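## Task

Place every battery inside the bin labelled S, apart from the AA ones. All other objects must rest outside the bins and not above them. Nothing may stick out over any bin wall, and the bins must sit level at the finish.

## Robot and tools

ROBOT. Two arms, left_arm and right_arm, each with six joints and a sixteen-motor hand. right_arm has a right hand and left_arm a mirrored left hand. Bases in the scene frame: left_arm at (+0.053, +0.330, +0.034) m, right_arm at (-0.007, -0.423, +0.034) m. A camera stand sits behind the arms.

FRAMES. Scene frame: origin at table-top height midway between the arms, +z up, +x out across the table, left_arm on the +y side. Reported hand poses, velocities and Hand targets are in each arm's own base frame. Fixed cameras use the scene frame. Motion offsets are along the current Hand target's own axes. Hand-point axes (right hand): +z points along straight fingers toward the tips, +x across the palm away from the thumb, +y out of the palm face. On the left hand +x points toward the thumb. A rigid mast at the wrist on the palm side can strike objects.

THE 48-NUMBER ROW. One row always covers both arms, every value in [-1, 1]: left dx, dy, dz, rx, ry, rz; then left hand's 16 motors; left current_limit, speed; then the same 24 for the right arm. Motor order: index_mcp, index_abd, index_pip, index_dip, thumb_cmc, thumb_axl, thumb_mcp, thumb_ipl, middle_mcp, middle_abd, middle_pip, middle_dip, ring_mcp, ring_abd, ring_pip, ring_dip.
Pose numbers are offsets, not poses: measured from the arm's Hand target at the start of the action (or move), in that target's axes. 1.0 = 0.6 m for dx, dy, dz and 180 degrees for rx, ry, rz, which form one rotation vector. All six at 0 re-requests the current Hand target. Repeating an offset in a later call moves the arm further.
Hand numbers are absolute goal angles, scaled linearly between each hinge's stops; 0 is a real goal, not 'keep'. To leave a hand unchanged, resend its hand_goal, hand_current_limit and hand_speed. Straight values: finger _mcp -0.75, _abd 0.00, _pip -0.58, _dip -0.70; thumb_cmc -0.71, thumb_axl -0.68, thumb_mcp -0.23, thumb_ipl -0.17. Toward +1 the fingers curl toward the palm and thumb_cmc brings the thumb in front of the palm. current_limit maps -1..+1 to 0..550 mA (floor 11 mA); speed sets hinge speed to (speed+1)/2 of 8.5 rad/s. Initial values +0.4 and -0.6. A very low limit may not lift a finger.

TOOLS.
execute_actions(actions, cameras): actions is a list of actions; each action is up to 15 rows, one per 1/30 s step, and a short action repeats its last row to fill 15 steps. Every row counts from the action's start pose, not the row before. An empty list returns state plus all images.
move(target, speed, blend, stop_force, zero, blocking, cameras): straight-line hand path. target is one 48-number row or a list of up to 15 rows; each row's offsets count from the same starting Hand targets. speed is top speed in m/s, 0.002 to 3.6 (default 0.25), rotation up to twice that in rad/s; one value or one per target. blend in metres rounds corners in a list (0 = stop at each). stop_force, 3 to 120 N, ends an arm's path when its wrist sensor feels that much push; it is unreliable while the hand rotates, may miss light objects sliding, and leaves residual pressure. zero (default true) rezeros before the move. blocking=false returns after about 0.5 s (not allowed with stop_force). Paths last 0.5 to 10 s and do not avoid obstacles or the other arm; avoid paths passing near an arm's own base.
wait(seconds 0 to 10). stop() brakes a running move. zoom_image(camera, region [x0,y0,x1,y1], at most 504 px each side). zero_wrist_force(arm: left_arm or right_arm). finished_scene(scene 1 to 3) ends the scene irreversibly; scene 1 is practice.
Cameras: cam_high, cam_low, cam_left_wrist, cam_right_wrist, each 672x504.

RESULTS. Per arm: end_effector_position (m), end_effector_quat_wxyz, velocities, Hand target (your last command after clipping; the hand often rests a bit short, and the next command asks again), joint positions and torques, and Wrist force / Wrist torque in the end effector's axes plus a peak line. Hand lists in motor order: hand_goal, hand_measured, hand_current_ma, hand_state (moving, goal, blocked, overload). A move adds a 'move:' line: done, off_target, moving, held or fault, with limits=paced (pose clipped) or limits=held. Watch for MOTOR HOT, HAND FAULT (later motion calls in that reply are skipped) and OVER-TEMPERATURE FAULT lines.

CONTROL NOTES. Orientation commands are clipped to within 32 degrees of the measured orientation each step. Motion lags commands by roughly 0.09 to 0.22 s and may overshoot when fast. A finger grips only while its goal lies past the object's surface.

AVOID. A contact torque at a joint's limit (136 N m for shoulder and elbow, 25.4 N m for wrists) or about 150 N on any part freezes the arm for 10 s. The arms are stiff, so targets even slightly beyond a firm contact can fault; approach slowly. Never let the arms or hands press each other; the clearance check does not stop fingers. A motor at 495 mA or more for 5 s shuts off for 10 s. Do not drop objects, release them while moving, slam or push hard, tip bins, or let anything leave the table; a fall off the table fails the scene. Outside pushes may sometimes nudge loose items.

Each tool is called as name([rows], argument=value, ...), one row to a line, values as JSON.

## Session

execute_actions(actions=[])

Scene clock: 0.00 s.
left_arm: end_effector_position=(+0.4783, -0.4232, +0.3604) hand_goal=(-0.754, +0.000, -0.576, -0.696, -0.714, -0.678, -0.226, -0.168, -0.754, +0.000, -0.576, -0.696, -0.754, +0.000, -0.576, -0.696) hand_measured=(-0.754, +0.000, -0.576, -0.696, -0.714, -0.678, -0.226, -0.168, -0.754, +0.000, -0.576, -0.696, -0.754, +0.000, -0.576, -0.696) hand_current_ma=(+0, +0, +0, +0, +0, +0, +0, +0, +0, +0, +0, +0, +0, +0, +0, +0) hand_state=(goal, goal, goal, goal, goal, goal, goal, goal, goal, goal, goal, goal, goal, goal, goal, goal) hand_current_limit=0.40 hand_speed=-0.60 end_effector_quat_wxyz=(+0.160, +0.713, -0.678, -0.072) | right_arm: end_effector_position=(+0.2696, +0.1722, +0.2476) hand_goal=(-0.754, +0.000, -0.576, -0.696, -0.714, -0.678, -0.226, -0.168, -0.754, +0.000, -0.576, -0.696, -0.754, +0.000, -0.576, -0.696) hand_measured=(-0.754, +0.000, -0.576, -0.696, -0.714, -0.678, -0.226, -0.168, -0.754, +0.000, -0.576, -0.696, -0.754, +0.000, -0.576, -0.696) hand_current_ma=(+0, +0, +0, +0, +0, +0, +0, +0, +0, +0, +0, +0, +0, +0, +0, +0) hand_state=(goal, goal, goal, goal, goal, goal, goal, goal, goal, goal, goal, goal, goal, goal, goal, goal) hand_current_limit=0.40 hand_speed=-0.60 end_effector_quat_wxyz=(+0.541, +0.663, +0.364, -0.368)
Joint positions: left_arm=[2.796 -2.152 -0.85 -1.977 1.338 -3.506] | right_arm=[0.782 -1.263 1.944 -0.868 -2.256 1.922]
Joint velocities: within noise
Joint torques (N m): no reading
Wrist force (N): no reading
Wrist torque (N m): no reading
Wrist force, peak (N): no reading
Hand target: left_arm +0.4783, -0.4232, +0.3604; +0.160, +0.713, -0.678, -0.072 | right_arm +0.2696, +0.1722, +0.2476; +0.541, +0.663, +0.364, -0.368
camera_calibration:
cam_left_wrist: T_world_to_cam=[[0.500082, 0.814213, -0.294916, 0.177833], [0.778521, -0.273562, 0.564862, -0.739715], [0.37924, -0.512075, -0.770685, 0.00664592], [0, 0, 0, 1]] pos_world=[0.484433, -0.343749, 0.475405]
cam_right_wrist: T_world_to_cam=[[0.194009, -0.16321, 0.967328, -0.227832], [-0.578248, 0.777522, 0.247161, -0.0904211], [-0.792458, -0.607307, 0.0564706, 0.429598], [0, 0, 0, 1]] pos_world=[0.332354, 0.294018, 0.218477]

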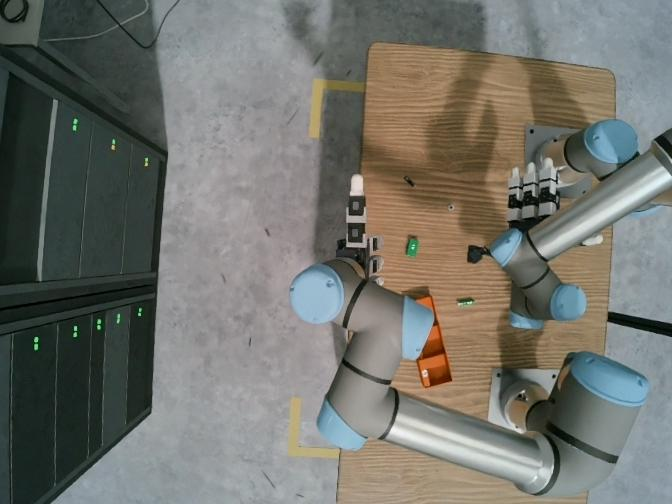

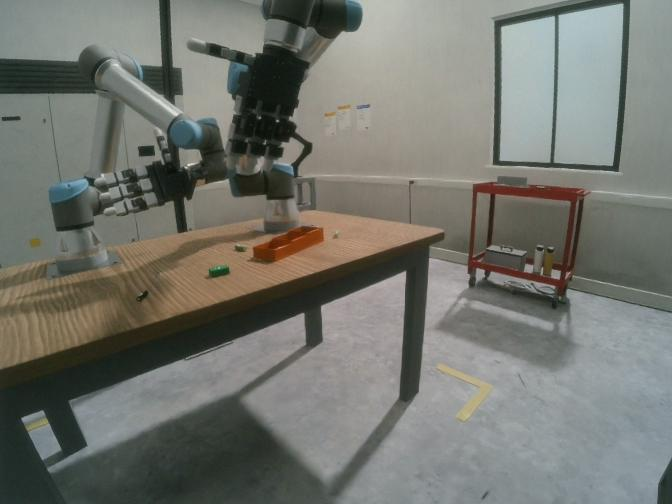

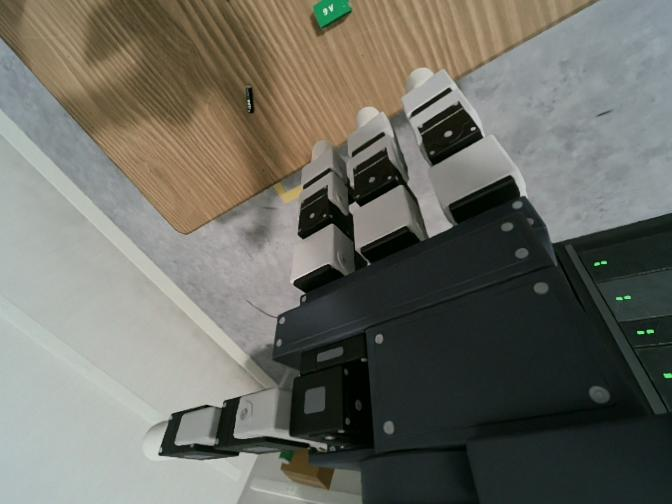

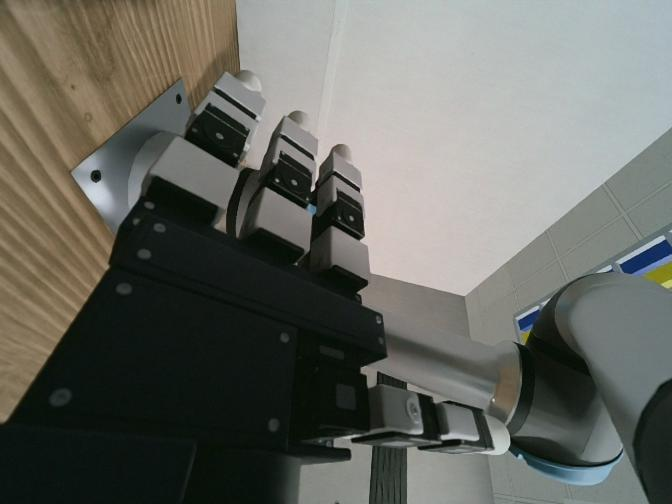

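zoom_image(camera="cam_high", region=[380, 160, 500, 260])

zoom_image(camera="cam_high", region=[390, 280, 490, 400])

zoom_image(camera="cam_low", region=[120, 210, 360, 310])

zoom_image(camera="cam_left_wrist", region=[220, 0, 360, 120])

Scaled by 4.200.

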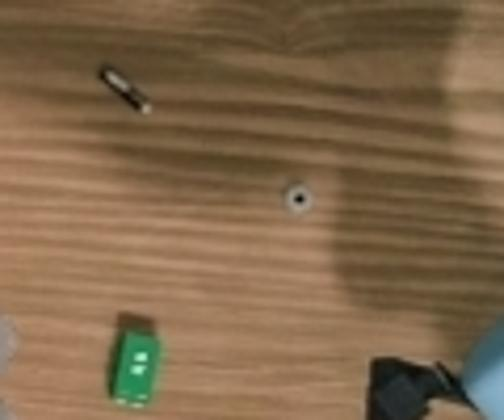

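Scaled by 4.200.

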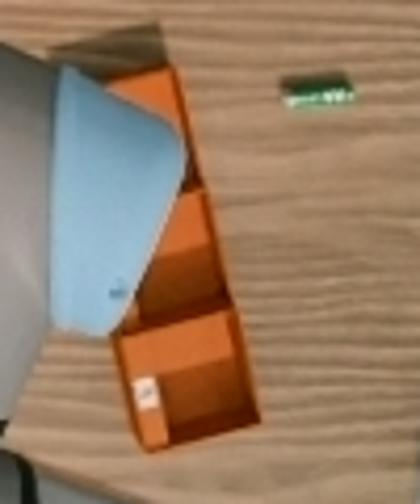

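Scaled by 2.100.

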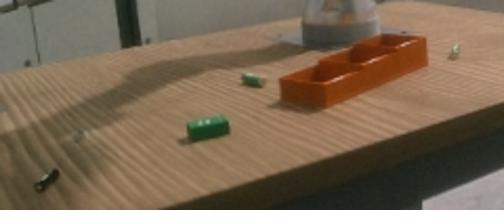

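Scaled by 3.600.

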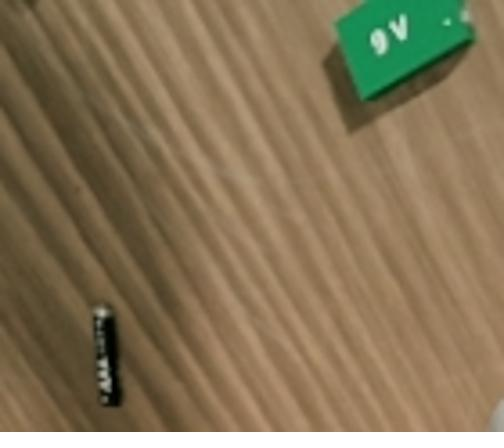

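move(target=[-0.602,0.16,0.222,0.105,-0.0399,0.0159,-0.754,0,-0.576,-0.696,-0.714,-0.678,-0.226,-0.168,-0.754,0,-0.576,-0.696,-0.754,0,-0.576,-0.696,0.4,-0.6, 0.2148,0.2765,0.0985,0.4879,0.125,0.4368,-0.754,0,-0.576,-0.696,-0.714,-0.678,-0.226,-0.168,-0.754,0,-0.576,-0.696,-0.754,0,-0.576,-0.696,0.4,-0.6], speed=0.4, cameras=["all"])

Scene clock: 15.80 s.
left_arm: end_effector_position=(+0.3199, -0.0854, +0.2256) hand_goal=(-0.754, +0.000, -0.576, -0.696, -0.714, -0.678, -0.226, -0.168, -0.754, +0.000, -0.576, -0.696, -0.754, +0.000, -0.576, -0.696) hand_measured=(-0.754, +0.000, -0.576, -0.696, -0.714, -0.678, -0.224, -0.168, -0.754, +0.000, -0.576, -0.696, -0.754, +0.000, -0.576, -0.696) hand_current_ma=(+0, +0, +0, +0, +0, +0, +2, +0, +0, +0, +0, +0, +0, +0, +0, +0) hand_state=(goal, goal, goal, goal, goal, goal, goal, goal, goal, goal, goal, goal, goal, goal, goal, goal) hand_current_limit=0.40 hand_speed=-0.60 end_effector_quat_wxyz=(+0.000, +0.707, -0.707, +0.000) | right_arm: end_effector_position=(+0.4700, +0.1001, +0.1998) hand_goal=(-0.754, +0.000, -0.576, -0.696, -0.714, -0.678, -0.226, -0.168, -0.754, +0.000, -0.576, -0.696, -0.754, +0.000, -0.576, -0.696) hand_measured=(-0.756, +0.000, -0.576, -0.696, -0.716, -0.678, -0.224, -0.168, -0.756, +0.000, -0.576, -0.696, -0.756, +0.000, -0.576, -0.696) hand_current_ma=(+0, +0, +0, +0, -1, +0, +1, +0, +0, +0, +0, +0, +0, +0, +0, +0) hand_state=(goal, goal, goal, goal, goal, goal, goal, goal, goal, goal, goal, goal, goal, goal, goal, goal) hand_current_limit=0.40 hand_speed=-0.60 end_effector_quat_wxyz=(+0.000, +0.941, -0.339, -0.001)
Joint positions: left_arm=[3.319 -1.371 -2.092 -1.25 1.571 -2.964] | right_arm=[0.033 -1.371 1.762 -1.961 -1.571 2.296]
Joint torques (N m): left_arm=[8.73 24.2 14.42 4.09 -1.77 2.43] | right_arm=[-7.82 -42.91 -14.01 -3.77 1.61 1.63]
Wrist force (N): left_arm=[0.1 0.6 0.0] | right_arm=[2.4 -0.3 -0.8]
Wrist torque (N m): left_arm=[0.04 -0.01 -0.06] | right_arm=[-0.03 -0.36 0.12]
Wrist force, peak (N): left_arm=[-0.8 0.9 0.3] | right_arm=[3.2 -0.5 -1.1]
Hand target: left_arm +0.3199, -0.0854, +0.2256; +0.000, +0.707, -0.707, +0.000 | right_arm +0.4700, +0.1001, +0.1998; +0.000, +0.941, -0.339, +0.000
Off the commanded pose: left_arm 0.000 m, 0 deg | right_arm 0.000 m, 0 deg.
move: done
camera_calibration:
cam_left_wrist: T_world_to_cam=[[0.592018, 0.805859, -0.0103321, -0.15204], [0.543671, -0.389874, 0.74325, -0.42286], [0.594926, -0.445634, -0.668934, 0.0494664], [0, 0, 0, 1]] pos_world=[0.290478, -0.0202951, 0.345809]
cam_right_wrist: T_world_to_cam=[[-0.999929, 0.0117085, -0.00241881, 0.505146], [0.00597432, 0.664579, 0.747194, -0.269897], [0.010356, 0.747126, -0.664601, 0.178463], [0, 0, 0, 1]] pos_world=[0.504874, 0.0401189, 0.321495]

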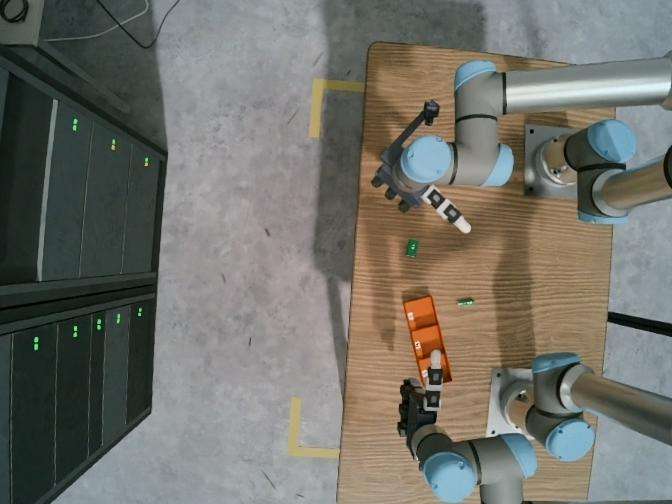

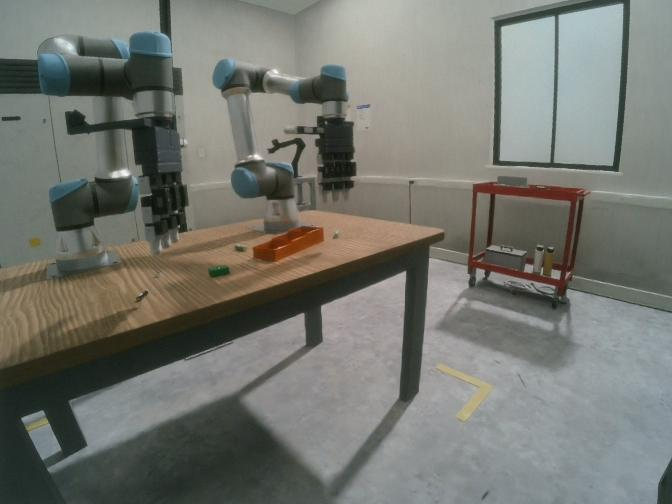

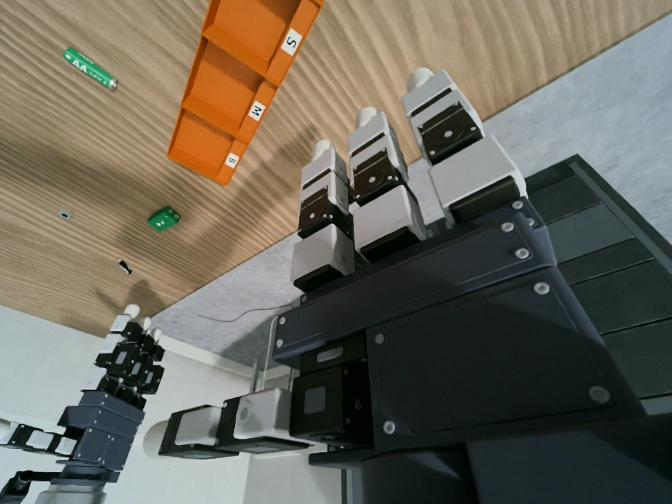

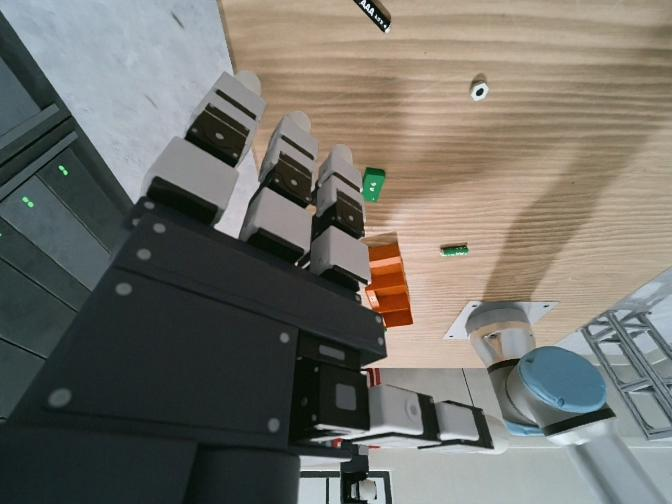

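zoom_image(camera="cam_right_wrist", region=[350, 220, 480, 350])

zoom_image(camera="cam_low", region=[300, 210, 360, 260])

zoom_image(camera="cam_high", region=[370, 280, 480, 420])

zoom_image(camera="cam_left_wrist", region=[100, 0, 340, 240])

Scaled by 3.877.

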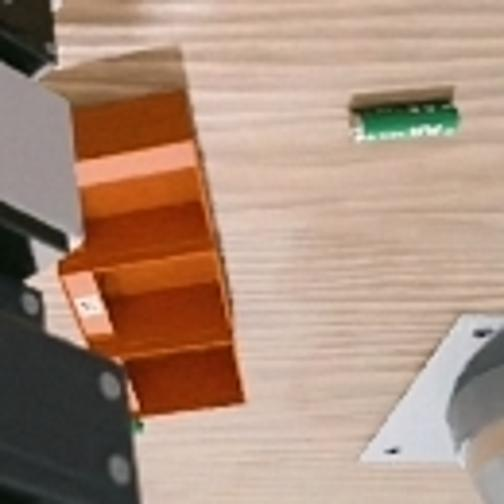

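Scaled by 8.400.

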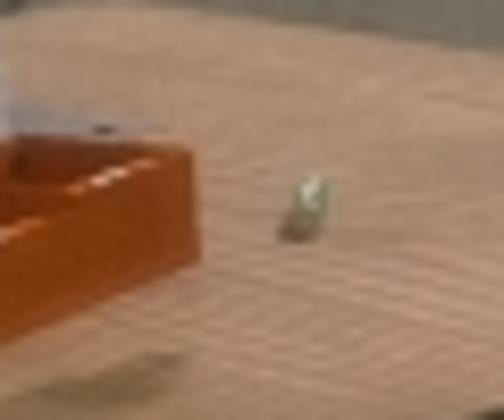

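Scaled by 3.600.

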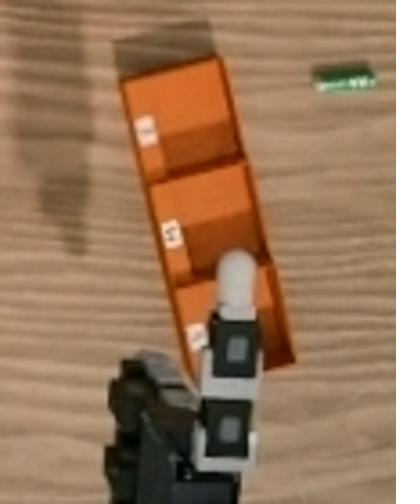

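Scaled by 2.100.

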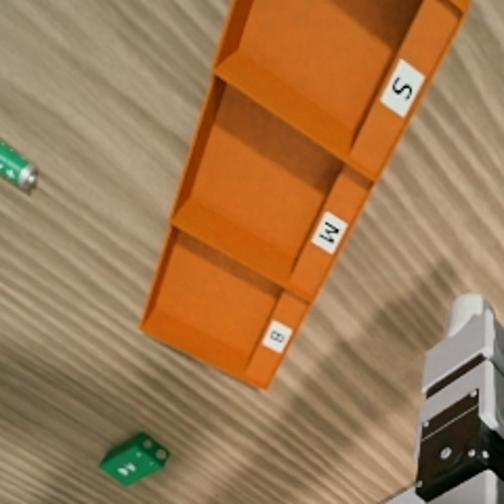

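move(target=[-0.325,0.1,0,0,0,0,-0.754,0,-0.576,-0.696,-0.714,-0.678,-0.226,-0.168,-0.754,0,-0.576,-0.696,-0.754,0,-0.576,-0.696,0.4,-0.6, 0.0426,-0.0363,0.2833,0.3327,0.0233,-0.0403,-0.545,0,0.908,-0.949,0.504,-0.678,0.101,-0.081,-0.95,0,0.9,0.75,-0.95,0,0.9,0.75,0.4,-0.2], speed=0.3, cameras=["cam_high","cam_left_wrist","cam_right_wrist"])

zoom_image(camera="cam_left_wrist", region=[180, 0, 420, 240])

Scene clock: 23.30 s.
left_arm: end_effector_position=(+0.2599, +0.1096, +0.2257) hand_goal=(-0.754, +0.000, -0.576, -0.696, -0.714, -0.678, -0.226, -0.168, -0.754, +0.000, -0.576, -0.696, -0.754, +0.000, -0.576, -0.696) hand_measured=(-0.754, +0.000, -0.576, -0.696, -0.714, -0.678, -0.224, -0.168, -0.754, +0.000, -0.576, -0.696, -0.754, +0.000, -0.576, -0.696) hand_current_ma=(+0, +0, +0, +0, +0, +0, +2, +0, +0, +0, +0, +0, +0, +0, +0, +0) hand_state=(goal, goal, goal, goal, goal, goal, goal, goal, goal, goal, goal, goal, goal, goal, goal, goal) hand_current_limit=0.40 hand_speed=-0.60 end_effector_quat_wxyz=(+0.000, +0.707, -0.707, +0.000) | right_arm: end_effector_position=(+0.5034, +0.1006, +0.0298) hand_goal=(-0.546, +0.000, +0.908, -0.950, +0.504, -0.678, +0.100, -0.082, -0.950, +0.000, +0.900, +0.750, -0.950, +0.000, +0.900, +0.750) hand_measured=(-0.544, +0.000, +0.902, -0.948, +0.502, -0.678, +0.102, -0.082, -0.942, +0.000, +0.896, +0.748, -0.944, +0.000, +0.896, +0.746) hand_current_ma=(+0, +0, -2, +1, +0, +0, +0, +0, +3, +0, -2, -1, +3, +0, -1, -1) hand_state=(goal, goal, goal, goal, goal, goal, goal, goal, goal, goal, goal, goal, goal, goal, goal, goal) hand_current_limit=0.40 hand_speed=-0.20 end_effector_quat_wxyz=(-0.457, +0.833, -0.237, +0.202)
Joint positions: left_arm=[3.877 -1.257 -2.173 -1.283 1.572 -2.406] | right_arm=[-0.39 -1.133 2.386 -3.298 -0.598 1.988]
Joint torques (N m): left_arm=[8.16 -3.03 27.29 3.97 -1.73 2.47] | right_arm=[-7.87 -15.34 -1.76 -4.52 2.77 1.4]
Wrist force (N): left_arm=[0.1 0.4 0.2] | right_arm=[2.4 -0.7 -1.3]
Wrist torque (N m): left_arm=[0.00 -0.02 -0.06] | right_arm=[0.12 -0.24 0.30]
Wrist force, peak (N): left_arm=[-0.6 1.0 0.2] | right_arm=[2.9 -0.7 -1.4]
Hand target: left_arm +0.2599, +0.1097, +0.2257; +0.000, +0.707, -0.707, +0.000 | right_arm +0.5034, +0.1006, +0.0298; -0.457, +0.833, -0.237, +0.202
Off the commanded pose: left_arm 0.000 m, 0 deg | right_arm 0.000 m, 0 deg.
move: done
camera_calibration:
cam_left_wrist: T_world_to_cam=[[0.592018, 0.805859, -0.0103321, -0.273741], [0.543671, -0.389874, 0.74325, -0.314249], [0.594926, -0.445634, -0.668934, 0.172172], [0, 0, 0, 1]] pos_world=[0.230478, 0.174805, 0.345909]
cam_right_wrist: T_world_to_cam=[[-0.757177, 0.156141, -0.634274, 0.420227], [-0.643655, -0.0128726, 0.765207, 0.251185], [0.111315, 0.987651, 0.110248, -0.0332453], [0, 0, 0, 1]] pos_world=[0.483564, -0.0295464, 0.0779961]
Images, in order (width x height): cam_high 672x504, cam_left_wrist 672x504, cam_right_wrist 672x504.

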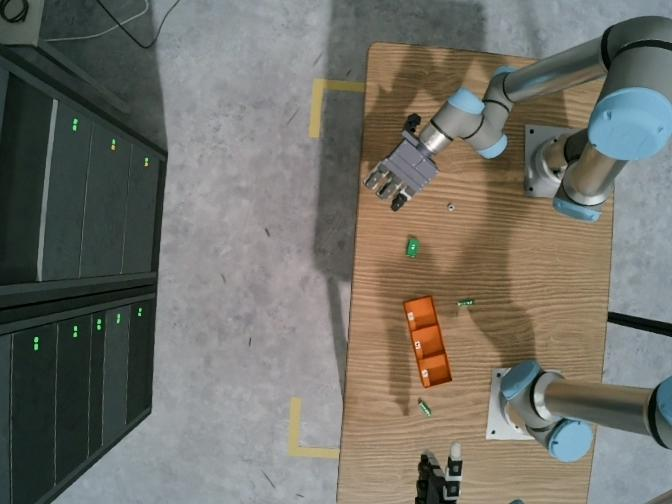

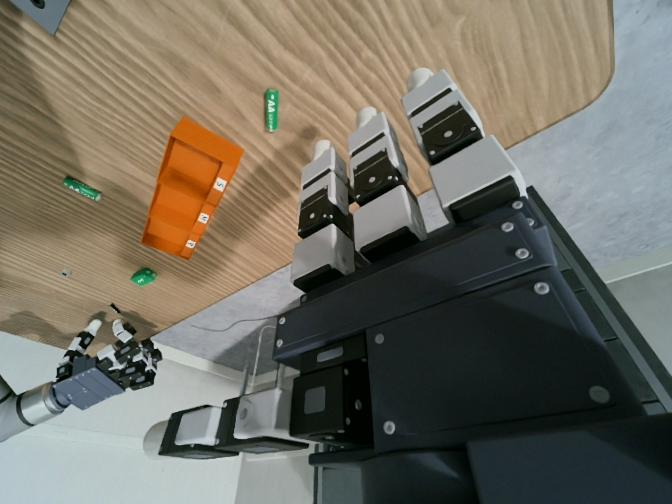

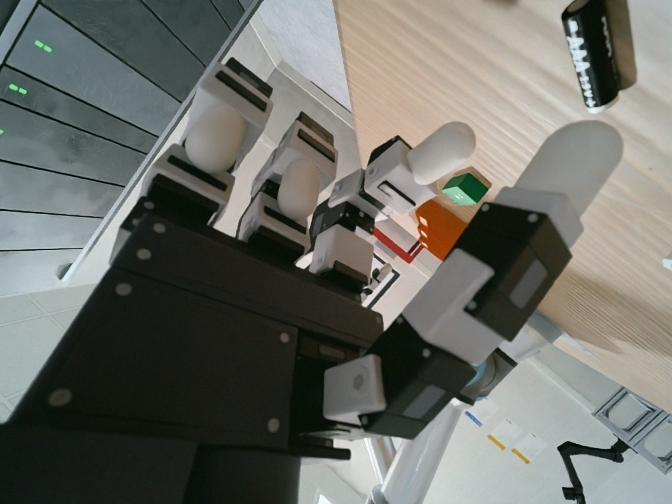

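Scaled by 2.100.

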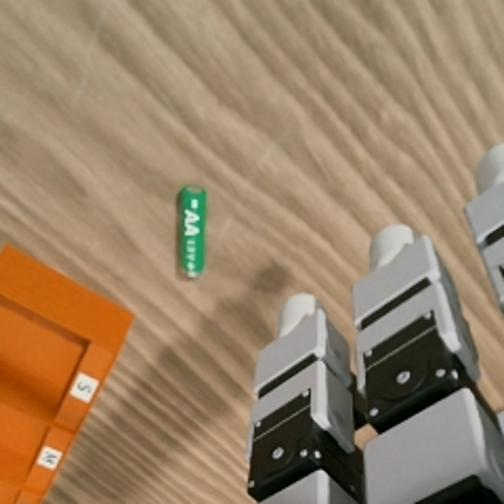

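execute_actions(actions=[], cameras=["cam_right_wrist"])

zoom_image(camera="cam_right_wrist", region=[420, 0, 671, 250])

Scene clock: 29.57 s.
left_arm: end_effector_position=(+0.2599, +0.1097, +0.2257) hand_goal=(-0.754, +0.000, -0.576, -0.696, -0.714, -0.678, -0.226, -0.168, -0.754, +0.000, -0.576, -0.696, -0.754, +0.000, -0.576, -0.696) hand_measured=(-0.754, +0.000, -0.576, -0.696, -0.714, -0.678, -0.224, -0.168, -0.754, +0.000, -0.576, -0.696, -0.754, +0.000, -0.576, -0.696) hand_current_ma=(+0, +0, +0, +0, +0, +0, +2, +0, +0, +0, +0, +0, +0, +0, +0, +0) hand_state=(goal, goal, goal, goal, goal, goal, goal, goal, goal, goal, goal, goal, goal, goal, goal, goal) hand_current_limit=0.40 hand_speed=-0.60 end_effector_quat_wxyz=(+0.000, +0.707, -0.707, +0.000) | right_arm: end_effector_position=(+0.5034, +0.1006, +0.0298) hand_goal=(-0.546, +0.000, +0.908, -0.950, +0.504, -0.678, +0.100, -0.082, -0.950, +0.000, +0.900, +0.750, -0.950, +0.000, +0.900, +0.750) hand_measured=(-0.544, +0.000, +0.902, -0.948, +0.502, -0.678, +0.102, -0.082, -0.942, +0.000, +0.896, +0.748, -0.944, +0.000, +0.896, +0.746) hand_current_ma=(+0, +0, -2, +1, +0, +0, +0, +0, +3, +0, -2, -1, +3, +0, -1, -1) hand_state=(goal, goal, goal, goal, goal, goal, goal, goal, goal, goal, goal, goal, goal, goal, goal, goal) hand_current_limit=0.40 hand_speed=-0.20 end_effector_quat_wxyz=(-0.457, +0.833, -0.237, +0.202)
Joint positions: left_arm=[3.877 -1.257 -2.173 -1.283 1.572 -2.406] | right_arm=[-0.39 -1.133 2.386 -3.298 -0.598 1.988]
Joint velocities: within noise
Joint torques (N m): left_arm=[8.55 -3.14 26.75 4 -1.52 2.33] | right_arm=[-7.17 -15.93 -1.22 -4.27 2.77 1.57]
Wrist force (N): left_arm=[-0.1 0.7 0.2] | right_arm=[2.6 -0.5 -1.5]
Wrist torque (N m): left_arm=[0.04 0.01 -0.08] | right_arm=[0.17 -0.26 0.33]
Wrist force, peak (N): left_arm=[0.0 1.0 0.3] | right_arm=[2.8 -0.8 -1.5]
Hand target: left_arm +0.2599, +0.1097, +0.2257; +0.000, +0.707, -0.707, +0.000 | right_arm +0.5034, +0.1006, +0.0298; -0.457, +0.833, -0.237, +0.202
Off the commanded pose: left_arm 0.000 m, 0 deg | right_arm 0.000 m, 0 deg.
camera_calibration:
cam_right_wrist: T_world_to_cam=[[-0.757177, 0.156141, -0.634274, 0.420227], [-0.643655, -0.0128726, 0.765207, 0.251185], [0.111315, 0.987651, 0.110248, -0.0332453], [0, 0, 0, 1]] pos_world=[0.483564, -0.0295464, 0.0779961]
Images, in order (width x height): cam_right_wrist 672x504.

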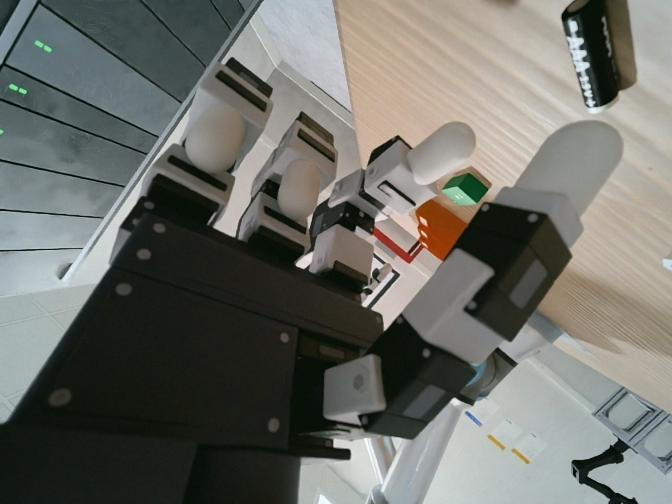

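Scaled by 2.008.

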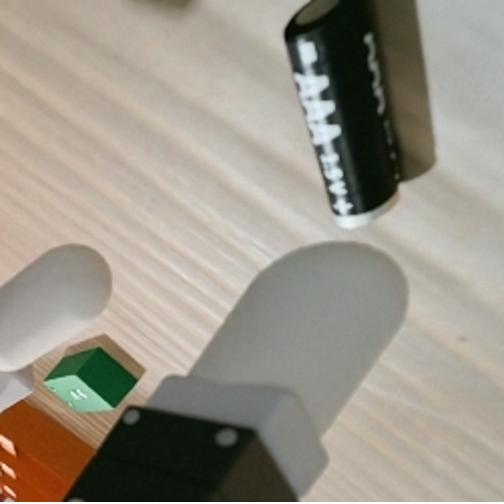

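zero_wrist_force(arm="right_arm")

move([
  [0,0,0,0,0,0,-0.754,0,-0.576,-0.696,-0.714,-0.678,-0.226,-0.168,-0.754,0,-0.576,-0.696,-0.754,0,-0.576,-0.696,0.4,-0.6,-0.0058,-0.0033,0.0042,0,0,0,-0.545,0,0.908,-0.949,0.504,-0.678,0.101,-0.081,-0.95,0,0.9,0.75,-0.95,0,0.9,0.75,0.4,-0.2],
  [0,0,0,0,0,0,-0.754,0,-0.576,-0.696,-0.714,-0.678,-0.226,-0.168,-0.754,0,-0.576,-0.696,-0.754,0,-0.576,-0.696,0.4,-0.6,-0.0127,0.0450,0.0323,0,0,0,-0.545,0,0.908,-0.949,0.504,-0.678,0.101,-0.081,-0.95,0,0.9,0.75,-0.95,0,0.9,0.75,0.4,-0.2],
], speed=0.06, stop_force=5, cameras=["cam_right_wrist"])

Wrist force sensor zeroed.

Scene clock: 34.47 s.
left_arm: end_effector_position=(+0.2599, +0.1097, +0.2257) hand_goal=(-0.754, +0.000, -0.576, -0.696, -0.714, -0.678, -0.226, -0.168, -0.754, +0.000, -0.576, -0.696, -0.754, +0.000, -0.576, -0.696) hand_measured=(-0.754, +0.000, -0.576, -0.696, -0.714, -0.678, -0.224, -0.168, -0.754, +0.000, -0.576, -0.696, -0.754, +0.000, -0.576, -0.696) hand_current_ma=(+0, +0, +0, +0, +0, +0, +2, +0, +0, +0, +0, +0, +0, +0, +0, +0) hand_state=(goal, goal, goal, goal, goal, goal, goal, goal, goal, goal, goal, goal, goal, goal, goal, goal) hand_current_limit=0.40 hand_speed=-0.60 end_effector_quat_wxyz=(+0.000, +0.707, -0.707, +0.000) | right_arm: end_effector_position=(+0.5023, +0.1052, -0.0040) hand_goal=(-0.546, +0.000, +0.908, -0.950, +0.504, -0.678, +0.100, -0.082, -0.950, +0.000, +0.900, +0.750, -0.950, +0.000, +0.900, +0.750) hand_measured=(-0.544, +0.000, +0.902, -0.948, +0.502, -0.678, +0.102, -0.082, -0.942, +0.000, +0.896, +0.748, -0.944, +0.000, +0.896, +0.746) hand_current_ma=(+0, +0, -2, +1, +0, +0, +0, +0, +3, +0, -2, -1, +3, +0, -1, -1) hand_state=(goal, goal, goal, goal, goal, goal, goal, goal, goal, goal, goal, goal, goal, goal, goal, goal) hand_current_limit=0.40 hand_speed=-0.20 end_effector_quat_wxyz=(-0.457, +0.833, -0.237, +0.202)
Joint positions: left_arm=[3.877 -1.257 -2.173 -1.283 1.572 -2.406] | right_arm=[-0.38 -1.018 2.387 -3.427 -0.603 2.004]
Joint torques (N m): left_arm=[9.15 -2.71 27.3 3.95 -1.66 2.37] | right_arm=[6.72 -18.21 -11.67 -4.2 -0.29 1.5]
Wrist force (N, zeroed by zero_wrist_force on right_arm): left_arm=[-0.1 0.7 0.3] | right_arm=[-0.2 0.0 0.2]
Wrist torque (N m, zeroed by zero_wrist_force on right_arm): left_arm=[0.02 0.01 -0.07] | right_arm=[-0.01 0.02 -0.01]
Wrist force, peak (N, zeroed by zero_wrist_force on right_arm): left_arm=[-0.2 0.9 0.4] | right_arm=[-0.1 -0.6 -0.2]
Hand target: left_arm +0.2599, +0.1097, +0.2257; +0.000, +0.707, -0.707, +0.000 | right_arm +0.5023, +0.1052, -0.0040; -0.457, +0.833, -0.237, +0.202
Off the commanded pose: left_arm 0.000 m, 0 deg | right_arm 0.000 m, 0 deg.
move: done
camera_calibration:
cam_right_wrist: T_world_to_cam=[[-0.757169, 0.156216, -0.634265, 0.39722], [-0.643647, -0.012809, 0.765215, 0.276399], [0.111414, 0.98764, 0.110246, -0.0340866], [0, 0, 0, 1]] pos_world=[0.482464, -0.0248463, 0.0441961]
Images, in order (width x height): cam_right_wrist 672x504.

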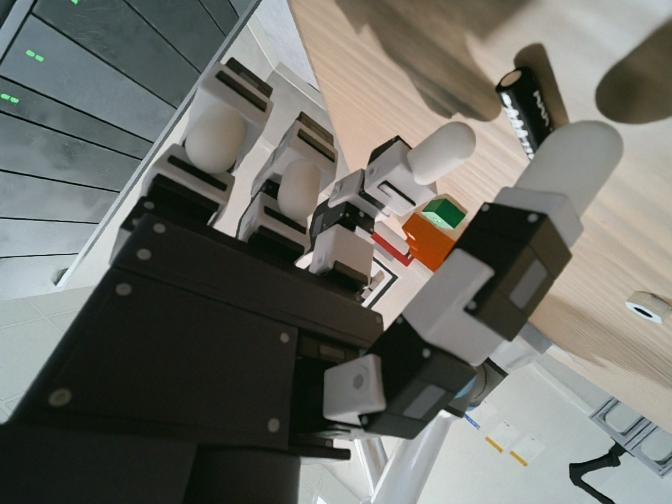

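move(target=[0,0,0,0,0,0,-0.754,0,-0.576,-0.696,-0.714,-0.678,-0.226,-0.168,-0.754,0,-0.576,-0.696,-0.754,0,-0.576,-0.696,0.4,-0.6,0,0,0,0,0,0,-0.137,0,0.82,-0.949,0.504,-0.678,0.29,-0.168,-0.95,0,0.9,0.75,-0.95,0,0.9,0.75,0.1,-0.8], cameras=["cam_right_wrist"])

Scene clock: 35.93 s.
left_arm: end_effector_position=(+0.2599, +0.1097, +0.2257) hand_goal=(-0.754, +0.000, -0.576, -0.696, -0.714, -0.678, -0.226, -0.168, -0.754, +0.000, -0.576, -0.696, -0.754, +0.000, -0.576, -0.696) hand_measured=(-0.754, +0.000, -0.576, -0.696, -0.714, -0.678, -0.224, -0.168, -0.754, +0.000, -0.576, -0.696, -0.754, +0.000, -0.576, -0.696) hand_current_ma=(+0, +0, +0, +0, +0, +0, +2, +0, +0, +0, +0, +0, +0, +0, +0, +0) hand_state=(goal, goal, goal, goal, goal, goal, goal, goal, goal, goal, goal, goal, goal, goal, goal, goal) hand_current_limit=0.40 hand_speed=-0.60 end_effector_quat_wxyz=(+0.000, +0.707, -0.707, +0.000) | right_arm: end_effector_position=(+0.5023, +0.1052, -0.0040) hand_goal=(-0.138, +0.000, +0.820, -0.950, +0.504, -0.678, +0.290, -0.168, -0.950, +0.000, +0.900, +0.750, -0.950, +0.000, +0.900, +0.750) hand_measured=(-0.262, +0.000, +0.792, -0.970, +0.502, -0.678, +0.246, -0.184, -0.942, +0.000, +0.896, +0.748, -0.944, +0.000, +0.896, +0.746) hand_current_ma=(-302, +0, -28, -16, +0, +0, -93, -20, +3, +0, -2, -1, +3, +0, -1, -1) hand_state=(blocked, goal, blocked, goal, goal, goal, blocked, goal, goal, goal, goal, goal, goal, goal, goal, goal) hand_current_limit=0.10 hand_speed=-0.80 end_effector_quat_wxyz=(-0.457, +0.833, -0.237, +0.202)
Joint positions: left_arm=[3.877 -1.257 -2.173 -1.283 1.572 -2.406] | right_arm=[-0.38 -1.018 2.387 -3.427 -0.603 2.004]
Joint torques (N m): left_arm=[8.48 -2.76 27.56 3.89 -1.8 2.4] | right_arm=[7.05 -18.15 -9.21 -1.81 -0.16 0.66]
Wrist force (N, zeroed by zero_wrist_force on right_arm): left_arm=[-0.1 0.6 0.2] | right_arm=[-0.3 -5.7 -4.7]
Wrist torque (N m, zeroed by zero_wrist_force on right_arm): left_arm=[0.02 0.01 -0.07] | right_arm=[-0.24 -0.09 0.12]
Wrist force, peak (N, zeroed by zero_wrist_force on right_arm): left_arm=[-0.1 0.8 0.0] | right_arm=[0.5 -7.6 -8.6]
Hand target: left_arm +0.2599, +0.1097, +0.2257; +0.000, +0.707, -0.707, +0.000 | right_arm +0.5023, +0.1052, -0.0040; -0.457, +0.833, -0.237, +0.202
Off the commanded pose: left_arm 0.000 m, 0 deg | right_arm 0.000 m, 0 deg.
move: done
camera_calibration:
cam_right_wrist: T_world_to_cam=[[-0.75712, 0.156218, -0.634323, 0.397199], [-0.643705, -0.0127974, 0.765167, 0.276429], [0.111415, 0.98764, 0.110247, -0.0340871], [0, 0, 0, 1]] pos_world=[0.482463, -0.0248462, 0.044196]
Images, in order (width x height): cam_right_wrist 672x504.

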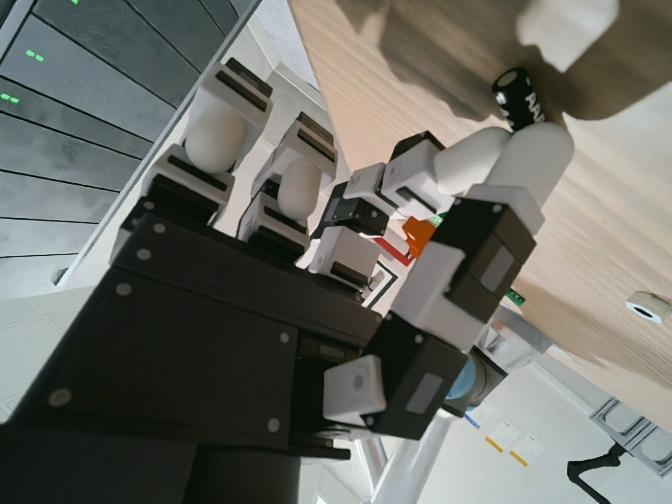

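move([
  [-0.25,0,0,0,0,0,-0.754,0,-0.576,-0.696,-0.714,-0.678,-0.226,-0.168,-0.754,0,-0.576,-0.696,-0.754,0,-0.576,-0.696,0.4,-0.6,0.0281,-0.2001,-0.1167,0,0,0,-0.137,0,0.82,-0.949,0.504,-0.678,0.29,-0.168,-0.95,0,0.9,0.75,-0.95,0,0.9,0.75,0.1,-0.8],
  [-0.25,0,0,0,0,0,-0.754,0,-0.576,-0.696,-0.714,-0.678,-0.226,-0.168,-0.754,0,-0.576,-0.696,-0.754,0,-0.576,-0.696,0.4,-0.6,-0.6977,-0.5715,0.4122,0.0353,-0.2511,-0.1464,-0.137,0,0.82,-0.949,0.504,-0.678,0.29,-0.168,-0.95,0,0.9,0.75,-0.95,0,0.9,0.75,0.1,-0.8],
], speed=[0.15,0.35], blend=[0.05,0], cameras=["cam_right_wrist","cam_high"])

Scene clock: 42.87 s.
left_arm: end_effector_position=(+0.2599, +0.2597, +0.2258) hand_goal=(-0.754, +0.000, -0.576, -0.696, -0.714, -0.678, -0.226, -0.168, -0.754, +0.000, -0.576, -0.696, -0.754, +0.000, -0.576, -0.696) hand_measured=(-0.754, +0.000, -0.576, -0.696, -0.714, -0.678, -0.224, -0.168, -0.754, +0.000, -0.576, -0.696, -0.754, +0.000, -0.576, -0.696) hand_current_ma=(+0, +0, +0, +0, +0, +0, +2, +0, +0, +0, +0, +0, +0, +0, +0, +0) hand_state=(goal, goal, goal, goal, goal, goal, goal, goal, goal, goal, goal, goal, goal, goal, goal, goal) hand_current_limit=0.40 hand_speed=-0.60 end_effector_quat_wxyz=(+0.000, +0.707, -0.707, +0.000) | right_arm: end_effector_position=(+0.3731, +0.6734, +0.1160) hand_goal=(-0.138, +0.000, +0.820, -0.950, +0.504, -0.678, +0.290, -0.168, -0.950, +0.000, +0.900, +0.750, -0.950, +0.000, +0.900, +0.750) hand_measured=(-0.258, +0.000, +0.788, -0.972, +0.504, -0.678, +0.246, -0.186, -0.942, +0.000, +0.896, +0.748, -0.944, +0.000, +0.896, +0.746) hand_current_ma=(-302, +0, -36, -19, +0, +0, -94, -24, +3, +0, -1, -1, +3, +0, -1, -1) hand_state=(blocked, goal, blocked, blocked, goal, goal, blocked, goal, goal, goal, goal, goal, goal, goal, goal, goal) hand_current_limit=0.10 hand_speed=-0.80 end_effector_quat_wxyz=(-0.500, +0.852, +0.158, -0.022)
Joint positions: left_arm=[4.131 -1.466 -2.013 -1.233 1.572 -2.152] | right_arm=[0.697 -0.875 1.547 -2.906 -0.688 2.225]
Joint torques (N m): left_arm=[9.02 5.71 27.76 4 -1.55 2.36] | right_arm=[7.67 -37.33 -23.37 -0.57 2.49 -1.72]
Wrist force (N, zeroed by zero_wrist_force on right_arm): left_arm=[0.0 0.7 -0.1] | right_arm=[0.1 -0.3 0.0]
Wrist torque (N m, zeroed by zero_wrist_force on right_arm): left_arm=[0.06 -0.02 -0.05] | right_arm=[-0.03 -0.01 0.11]
Wrist force, peak (N, zeroed by zero_wrist_force on right_arm): left_arm=[1.1 0.9 0.0] | right_arm=[-0.3 -6.0 -4.4]
Hand target: left_arm +0.2599, +0.2597, +0.2258; +0.000, +0.707, -0.707, +0.000 | right_arm +0.3731, +0.6735, +0.1160; -0.499, +0.852, +0.158, -0.022
Off the commanded pose: left_arm 0.000 m, 0 deg | right_arm 0.000 m, 0 deg.
move: done
camera_calibration:
cam_right_wrist: T_world_to_cam=[[-0.583462, -0.507125, -0.634348, 0.668681], [-0.379292, -0.520512, 0.764986, 0.352076], [-0.718129, 0.686944, 0.111351, -0.0821925], [0, 0, 0, 1]] pos_world=[0.464665, 0.578826, 0.163995]
Images, in order (width x height): cam_high 672x504, cam_right_wrist 672x504.

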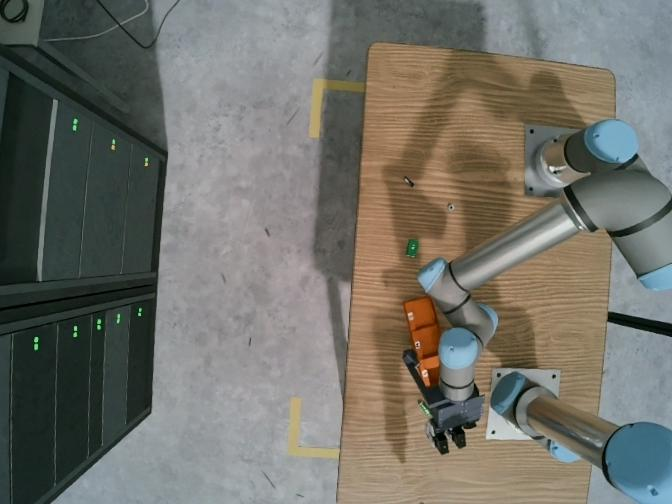

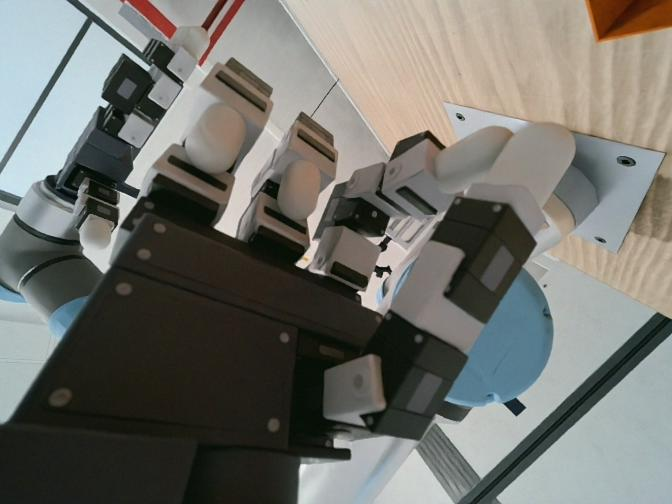

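move(target=[0,0,0,0,0,0,-0.754,0,-0.576,-0.696,-0.714,-0.678,-0.226,-0.168,-0.754,0,-0.576,-0.696,-0.754,0,-0.576,-0.696,0.4,-0.6,-0.0867,0.5930,-0.7845,-0.0353,0.2511,0.1464,-0.45,0,0.9,-0.949,0.504,-0.678,0.1,0,-0.95,0,0.9,0.75,-0.95,0,0.9,0.75,0.4,-0.2], speed=0.35, cameras=["cam_right_wrist","cam_high"])

zoom_image(camera="cam_high", region=[376, 150, 476, 225])

zoom_image(camera="cam_right_wrist", region=[420, 0, 671, 250])

Scene clock: 59.77 s.
left_arm: end_effector_position=(+0.2599, +0.2597, +0.2258) hand_goal=(-0.754, +0.000, -0.576, -0.696, -0.714, -0.678, -0.226, -0.168, -0.754, +0.000, -0.576, -0.696, -0.754, +0.000, -0.576, -0.696) hand_measured=(-0.754, +0.000, -0.576, -0.696, -0.714, -0.678, -0.224, -0.168, -0.754, +0.000, -0.576, -0.696, -0.754, +0.000, -0.576, -0.696) hand_current_ma=(+0, +0, +0, +0, +0, +0, +2, +0, +0, +0, +0, +0, +0, +0, +0, +0) hand_state=(goal, goal, goal, goal, goal, goal, goal, goal, goal, goal, goal, goal, goal, goal, goal, goal) hand_current_limit=0.40 hand_speed=-0.60 end_effector_quat_wxyz=(+0.000, +0.707, -0.707, +0.000) | right_arm: end_effector_position=(+0.5035, +0.1007, +0.0399) hand_goal=(-0.450, +0.000, +0.900, -0.950, +0.504, -0.678, +0.100, +0.000, -0.950, +0.000, +0.900, +0.750, -0.950, +0.000, +0.900, +0.750) hand_measured=(-0.444, +0.000, +0.894, -0.954, +0.504, -0.678, +0.102, -0.002, -0.942, +0.000, +0.896, +0.748, -0.944, +0.000, +0.896, +0.746) hand_current_ma=(+2, +0, -2, -1, +0, +0, +0, -1, +3, +0, -1, -1, +3, +0, -1, -1) hand_state=(goal, goal, goal, goal, goal, goal, goal, goal, goal, goal, goal, goal, goal, goal, goal, goal) hand_current_limit=0.40 hand_speed=-0.20 end_effector_quat_wxyz=(-0.457, +0.833, -0.237, +0.202)
Joint positions: left_arm=[4.131 -1.466 -2.013 -1.233 1.572 -2.152] | right_arm=[-0.39 -1.165 2.384 -3.265 -0.598 1.989]
Joint torques (N m): left_arm=[6.93 5.58 28.03 4.03 -1.73 2.23] | right_arm=[-7.8 -15.16 -14.35 -0.18 2.66 -1.62]
Wrist force (N, zeroed by zero_wrist_force on right_arm): left_arm=[0.0 0.6 0.1] | right_arm=[0.0 -0.2 0.3]
Wrist torque (N m, zeroed by zero_wrist_force on right_arm): left_arm=[0.03 -0.01 -0.05] | right_arm=[-0.04 0.00 0.11]
Wrist force, peak (N, zeroed by zero_wrist_force on right_arm): left_arm=[-0.1 1.0 0.1] | right_arm=[-0.1 -1.5 1.7]
Hand target: left_arm +0.2599, +0.2597, +0.2258; +0.000, +0.707, -0.707, +0.000 | right_arm +0.5036, +0.1007, +0.0399; -0.457, +0.833, -0.237, +0.202
Off the commanded pose: left_arm 0.000 m, 0 deg | right_arm 0.000 m, 0 deg.
move: done
camera_calibration:
cam_right_wrist: T_world_to_cam=[[-0.757187, 0.15614, -0.634262, 0.426758], [-0.643644, -0.0128749, 0.765217, 0.243581], [0.111315, 0.987651, 0.110247, -0.0345785], [0, 0, 0, 1]] pos_world=[0.483764, -0.0293465, 0.0880961]
Images, in order (width x height): cam_high 672x504, cam_right_wrist 672x504.

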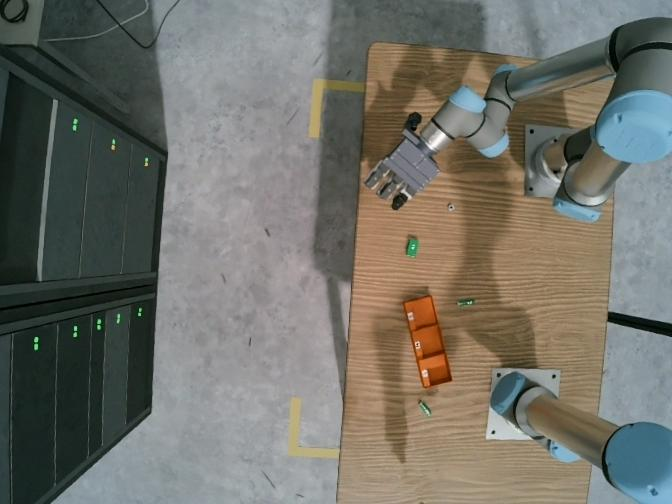

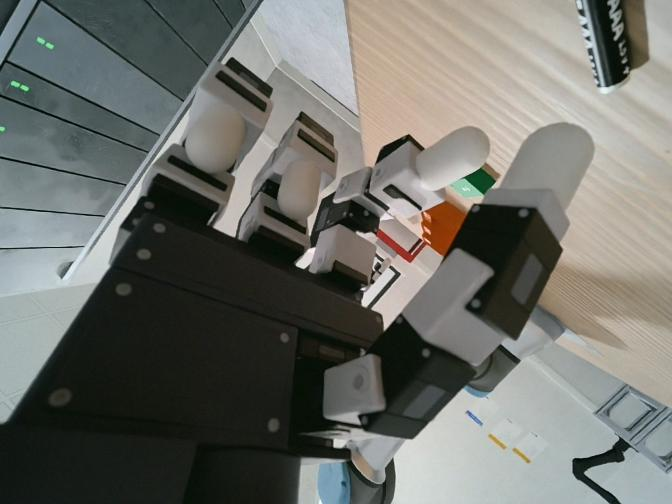

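Scaled by 5.040.

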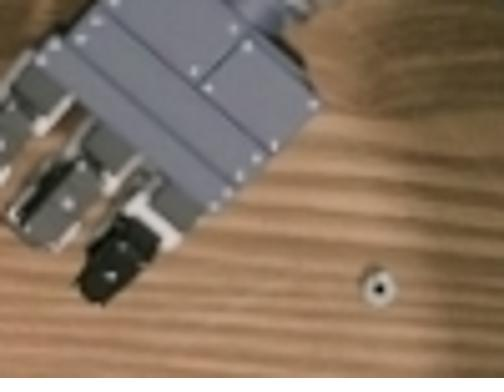

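Scaled by 2.008.

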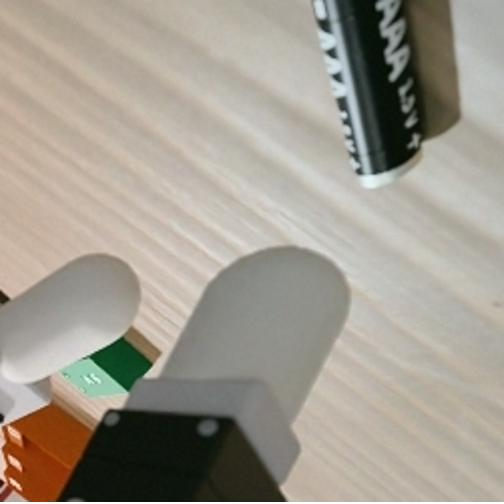

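zero_wrist_force(arm="right_arm")

move([
  [0,0,0,0,0,0,-0.754,0,-0.576,-0.696,-0.714,-0.678,-0.226,-0.168,-0.754,0,-0.576,-0.696,-0.754,0,-0.576,-0.696,0.4,-0.6,-0.0052,-0.0022,0.0023,0,0,0,-0.45,0,0.9,-0.949,0.504,-0.678,0.1,0,-0.95,0,0.9,0.75,-0.95,0,0.9,0.75,0.4,-0.2],
  [0,0,0,0,0,0,-0.754,0,-0.576,-0.696,-0.714,-0.678,-0.226,-0.168,-0.754,0,-0.576,-0.696,-0.754,0,-0.576,-0.696,0.4,-0.6,-0.0145,0.0647,0.0413,0,0,0,-0.45,0,0.9,-0.949,0.504,-0.678,0.1,0,-0.95,0,0.9,0.75,-0.95,0,0.9,0.75,0.4,-0.2],
], speed=0.06, stop_force=4, cameras=["cam_right_wrist"])

zoom_image(camera="cam_right_wrist", region=[400, 20, 651, 270])

Wrist force sensor zeroed.

Scene clock: 69.03 s.
left_arm: end_effector_position=(+0.2599, +0.2597, +0.2258) hand_goal=(-0.754, +0.000, -0.576, -0.696, -0.714, -0.678, -0.226, -0.168, -0.754, +0.000, -0.576, -0.696, -0.754, +0.000, -0.576, -0.696) hand_measured=(-0.754, +0.000, -0.576, -0.696, -0.714, -0.678, -0.224, -0.168, -0.754, +0.000, -0.576, -0.696, -0.754, +0.000, -0.576, -0.696) hand_current_ma=(+0, +0, +0, +0, +0, +0, +2, +0, +0, +0, +0, +0, +0, +0, +0, +0) hand_state=(goal, goal, goal, goal, goal, goal, goal, goal, goal, goal, goal, goal, goal, goal, goal, goal) hand_current_limit=0.40 hand_speed=-0.60 end_effector_quat_wxyz=(+0.000, +0.707, -0.707, +0.000) | right_arm: end_effector_position=(+0.5021, +0.1040, -0.0068) hand_goal=(-0.450, +0.000, +0.900, -0.950, +0.504, -0.678, +0.100, +0.000, -0.950, +0.000, +0.900, +0.750, -0.950, +0.000, +0.900, +0.750) hand_measured=(-0.444, +0.000, +0.894, -0.954, +0.504, -0.678, +0.102, -0.002, -0.942, +0.000, +0.896, +0.748, -0.944, +0.000, +0.896, +0.746) hand_current_ma=(+2, +0, -2, -1, +0, +0, +0, -1, +3, +0, -1, -1, +3, +0, -1, -1) hand_state=(goal, goal, goal, goal, goal, goal, goal, goal, goal, goal, goal, goal, goal, goal, goal, goal) hand_current_limit=0.40 hand_speed=-0.20 end_effector_quat_wxyz=(-0.457, +0.833, -0.237, +0.202)
Joint positions: left_arm=[4.131 -1.466 -2.013 -1.233 1.572 -2.152] | right_arm=[-0.383 -1.01 2.387 -3.432 -0.601 1.999]
Joint torques (N m): left_arm=[8.24 6.01 27.15 3.89 -1.62 2.34] | right_arm=[7.15 -18.34 -11.72 -4.35 -0.18 1.52]
Wrist force (N, zeroed by zero_wrist_force on right_arm): left_arm=[-0.5 0.8 -0.1] | right_arm=[-0.2 0.0 0.0]
Wrist torque (N m, zeroed by zero_wrist_force on right_arm): left_arm=[0.08 0.04 -0.10] | right_arm=[0.01 0.03 -0.12]
Wrist force, peak (N, zeroed by zero_wrist_force on right_arm): left_arm=[0.0 1.0 -0.2] | right_arm=[-0.2 -0.5 -0.3]
Hand target: left_arm +0.2599, +0.2597, +0.2258; +0.000, +0.707, -0.707, +0.000 | right_arm +0.5021, +0.1040, -0.0068; -0.457, +0.833, -0.237, +0.202
Off the commanded pose: left_arm 0.000 m, 0 deg | right_arm 0.000 m, 0 deg.
move: done
camera_calibration:
cam_right_wrist: T_world_to_cam=[[-0.757169, 0.156216, -0.634265, 0.395496], [-0.643647, -0.012809, 0.765215, 0.278396], [0.111414, 0.98764, 0.110246, -0.0324717], [0, 0, 0, 1]] pos_world=[0.482264, -0.0261463, 0.0413961]
Images, in order (width x height): cam_right_wrist 672x504.

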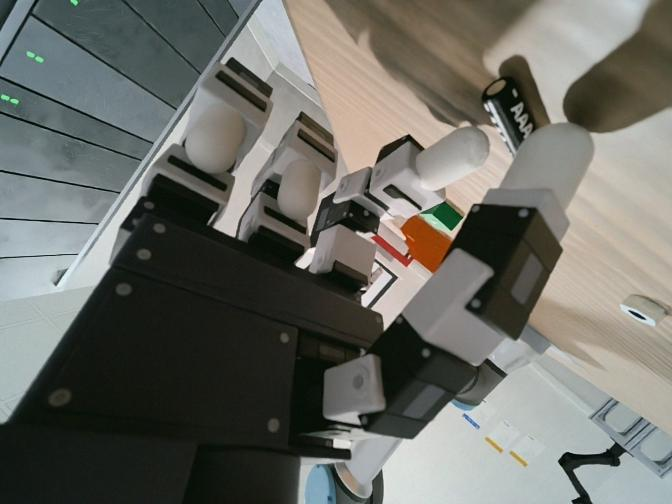

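Scaled by 2.008.

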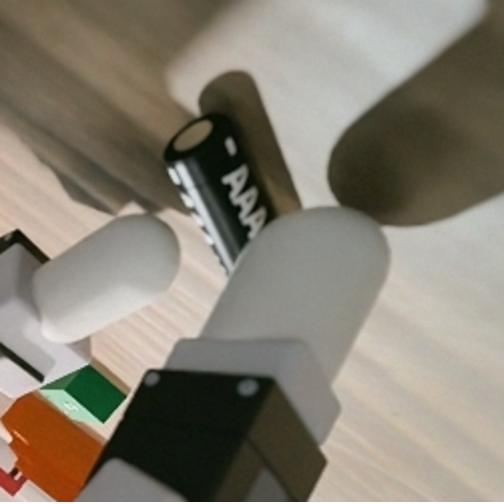

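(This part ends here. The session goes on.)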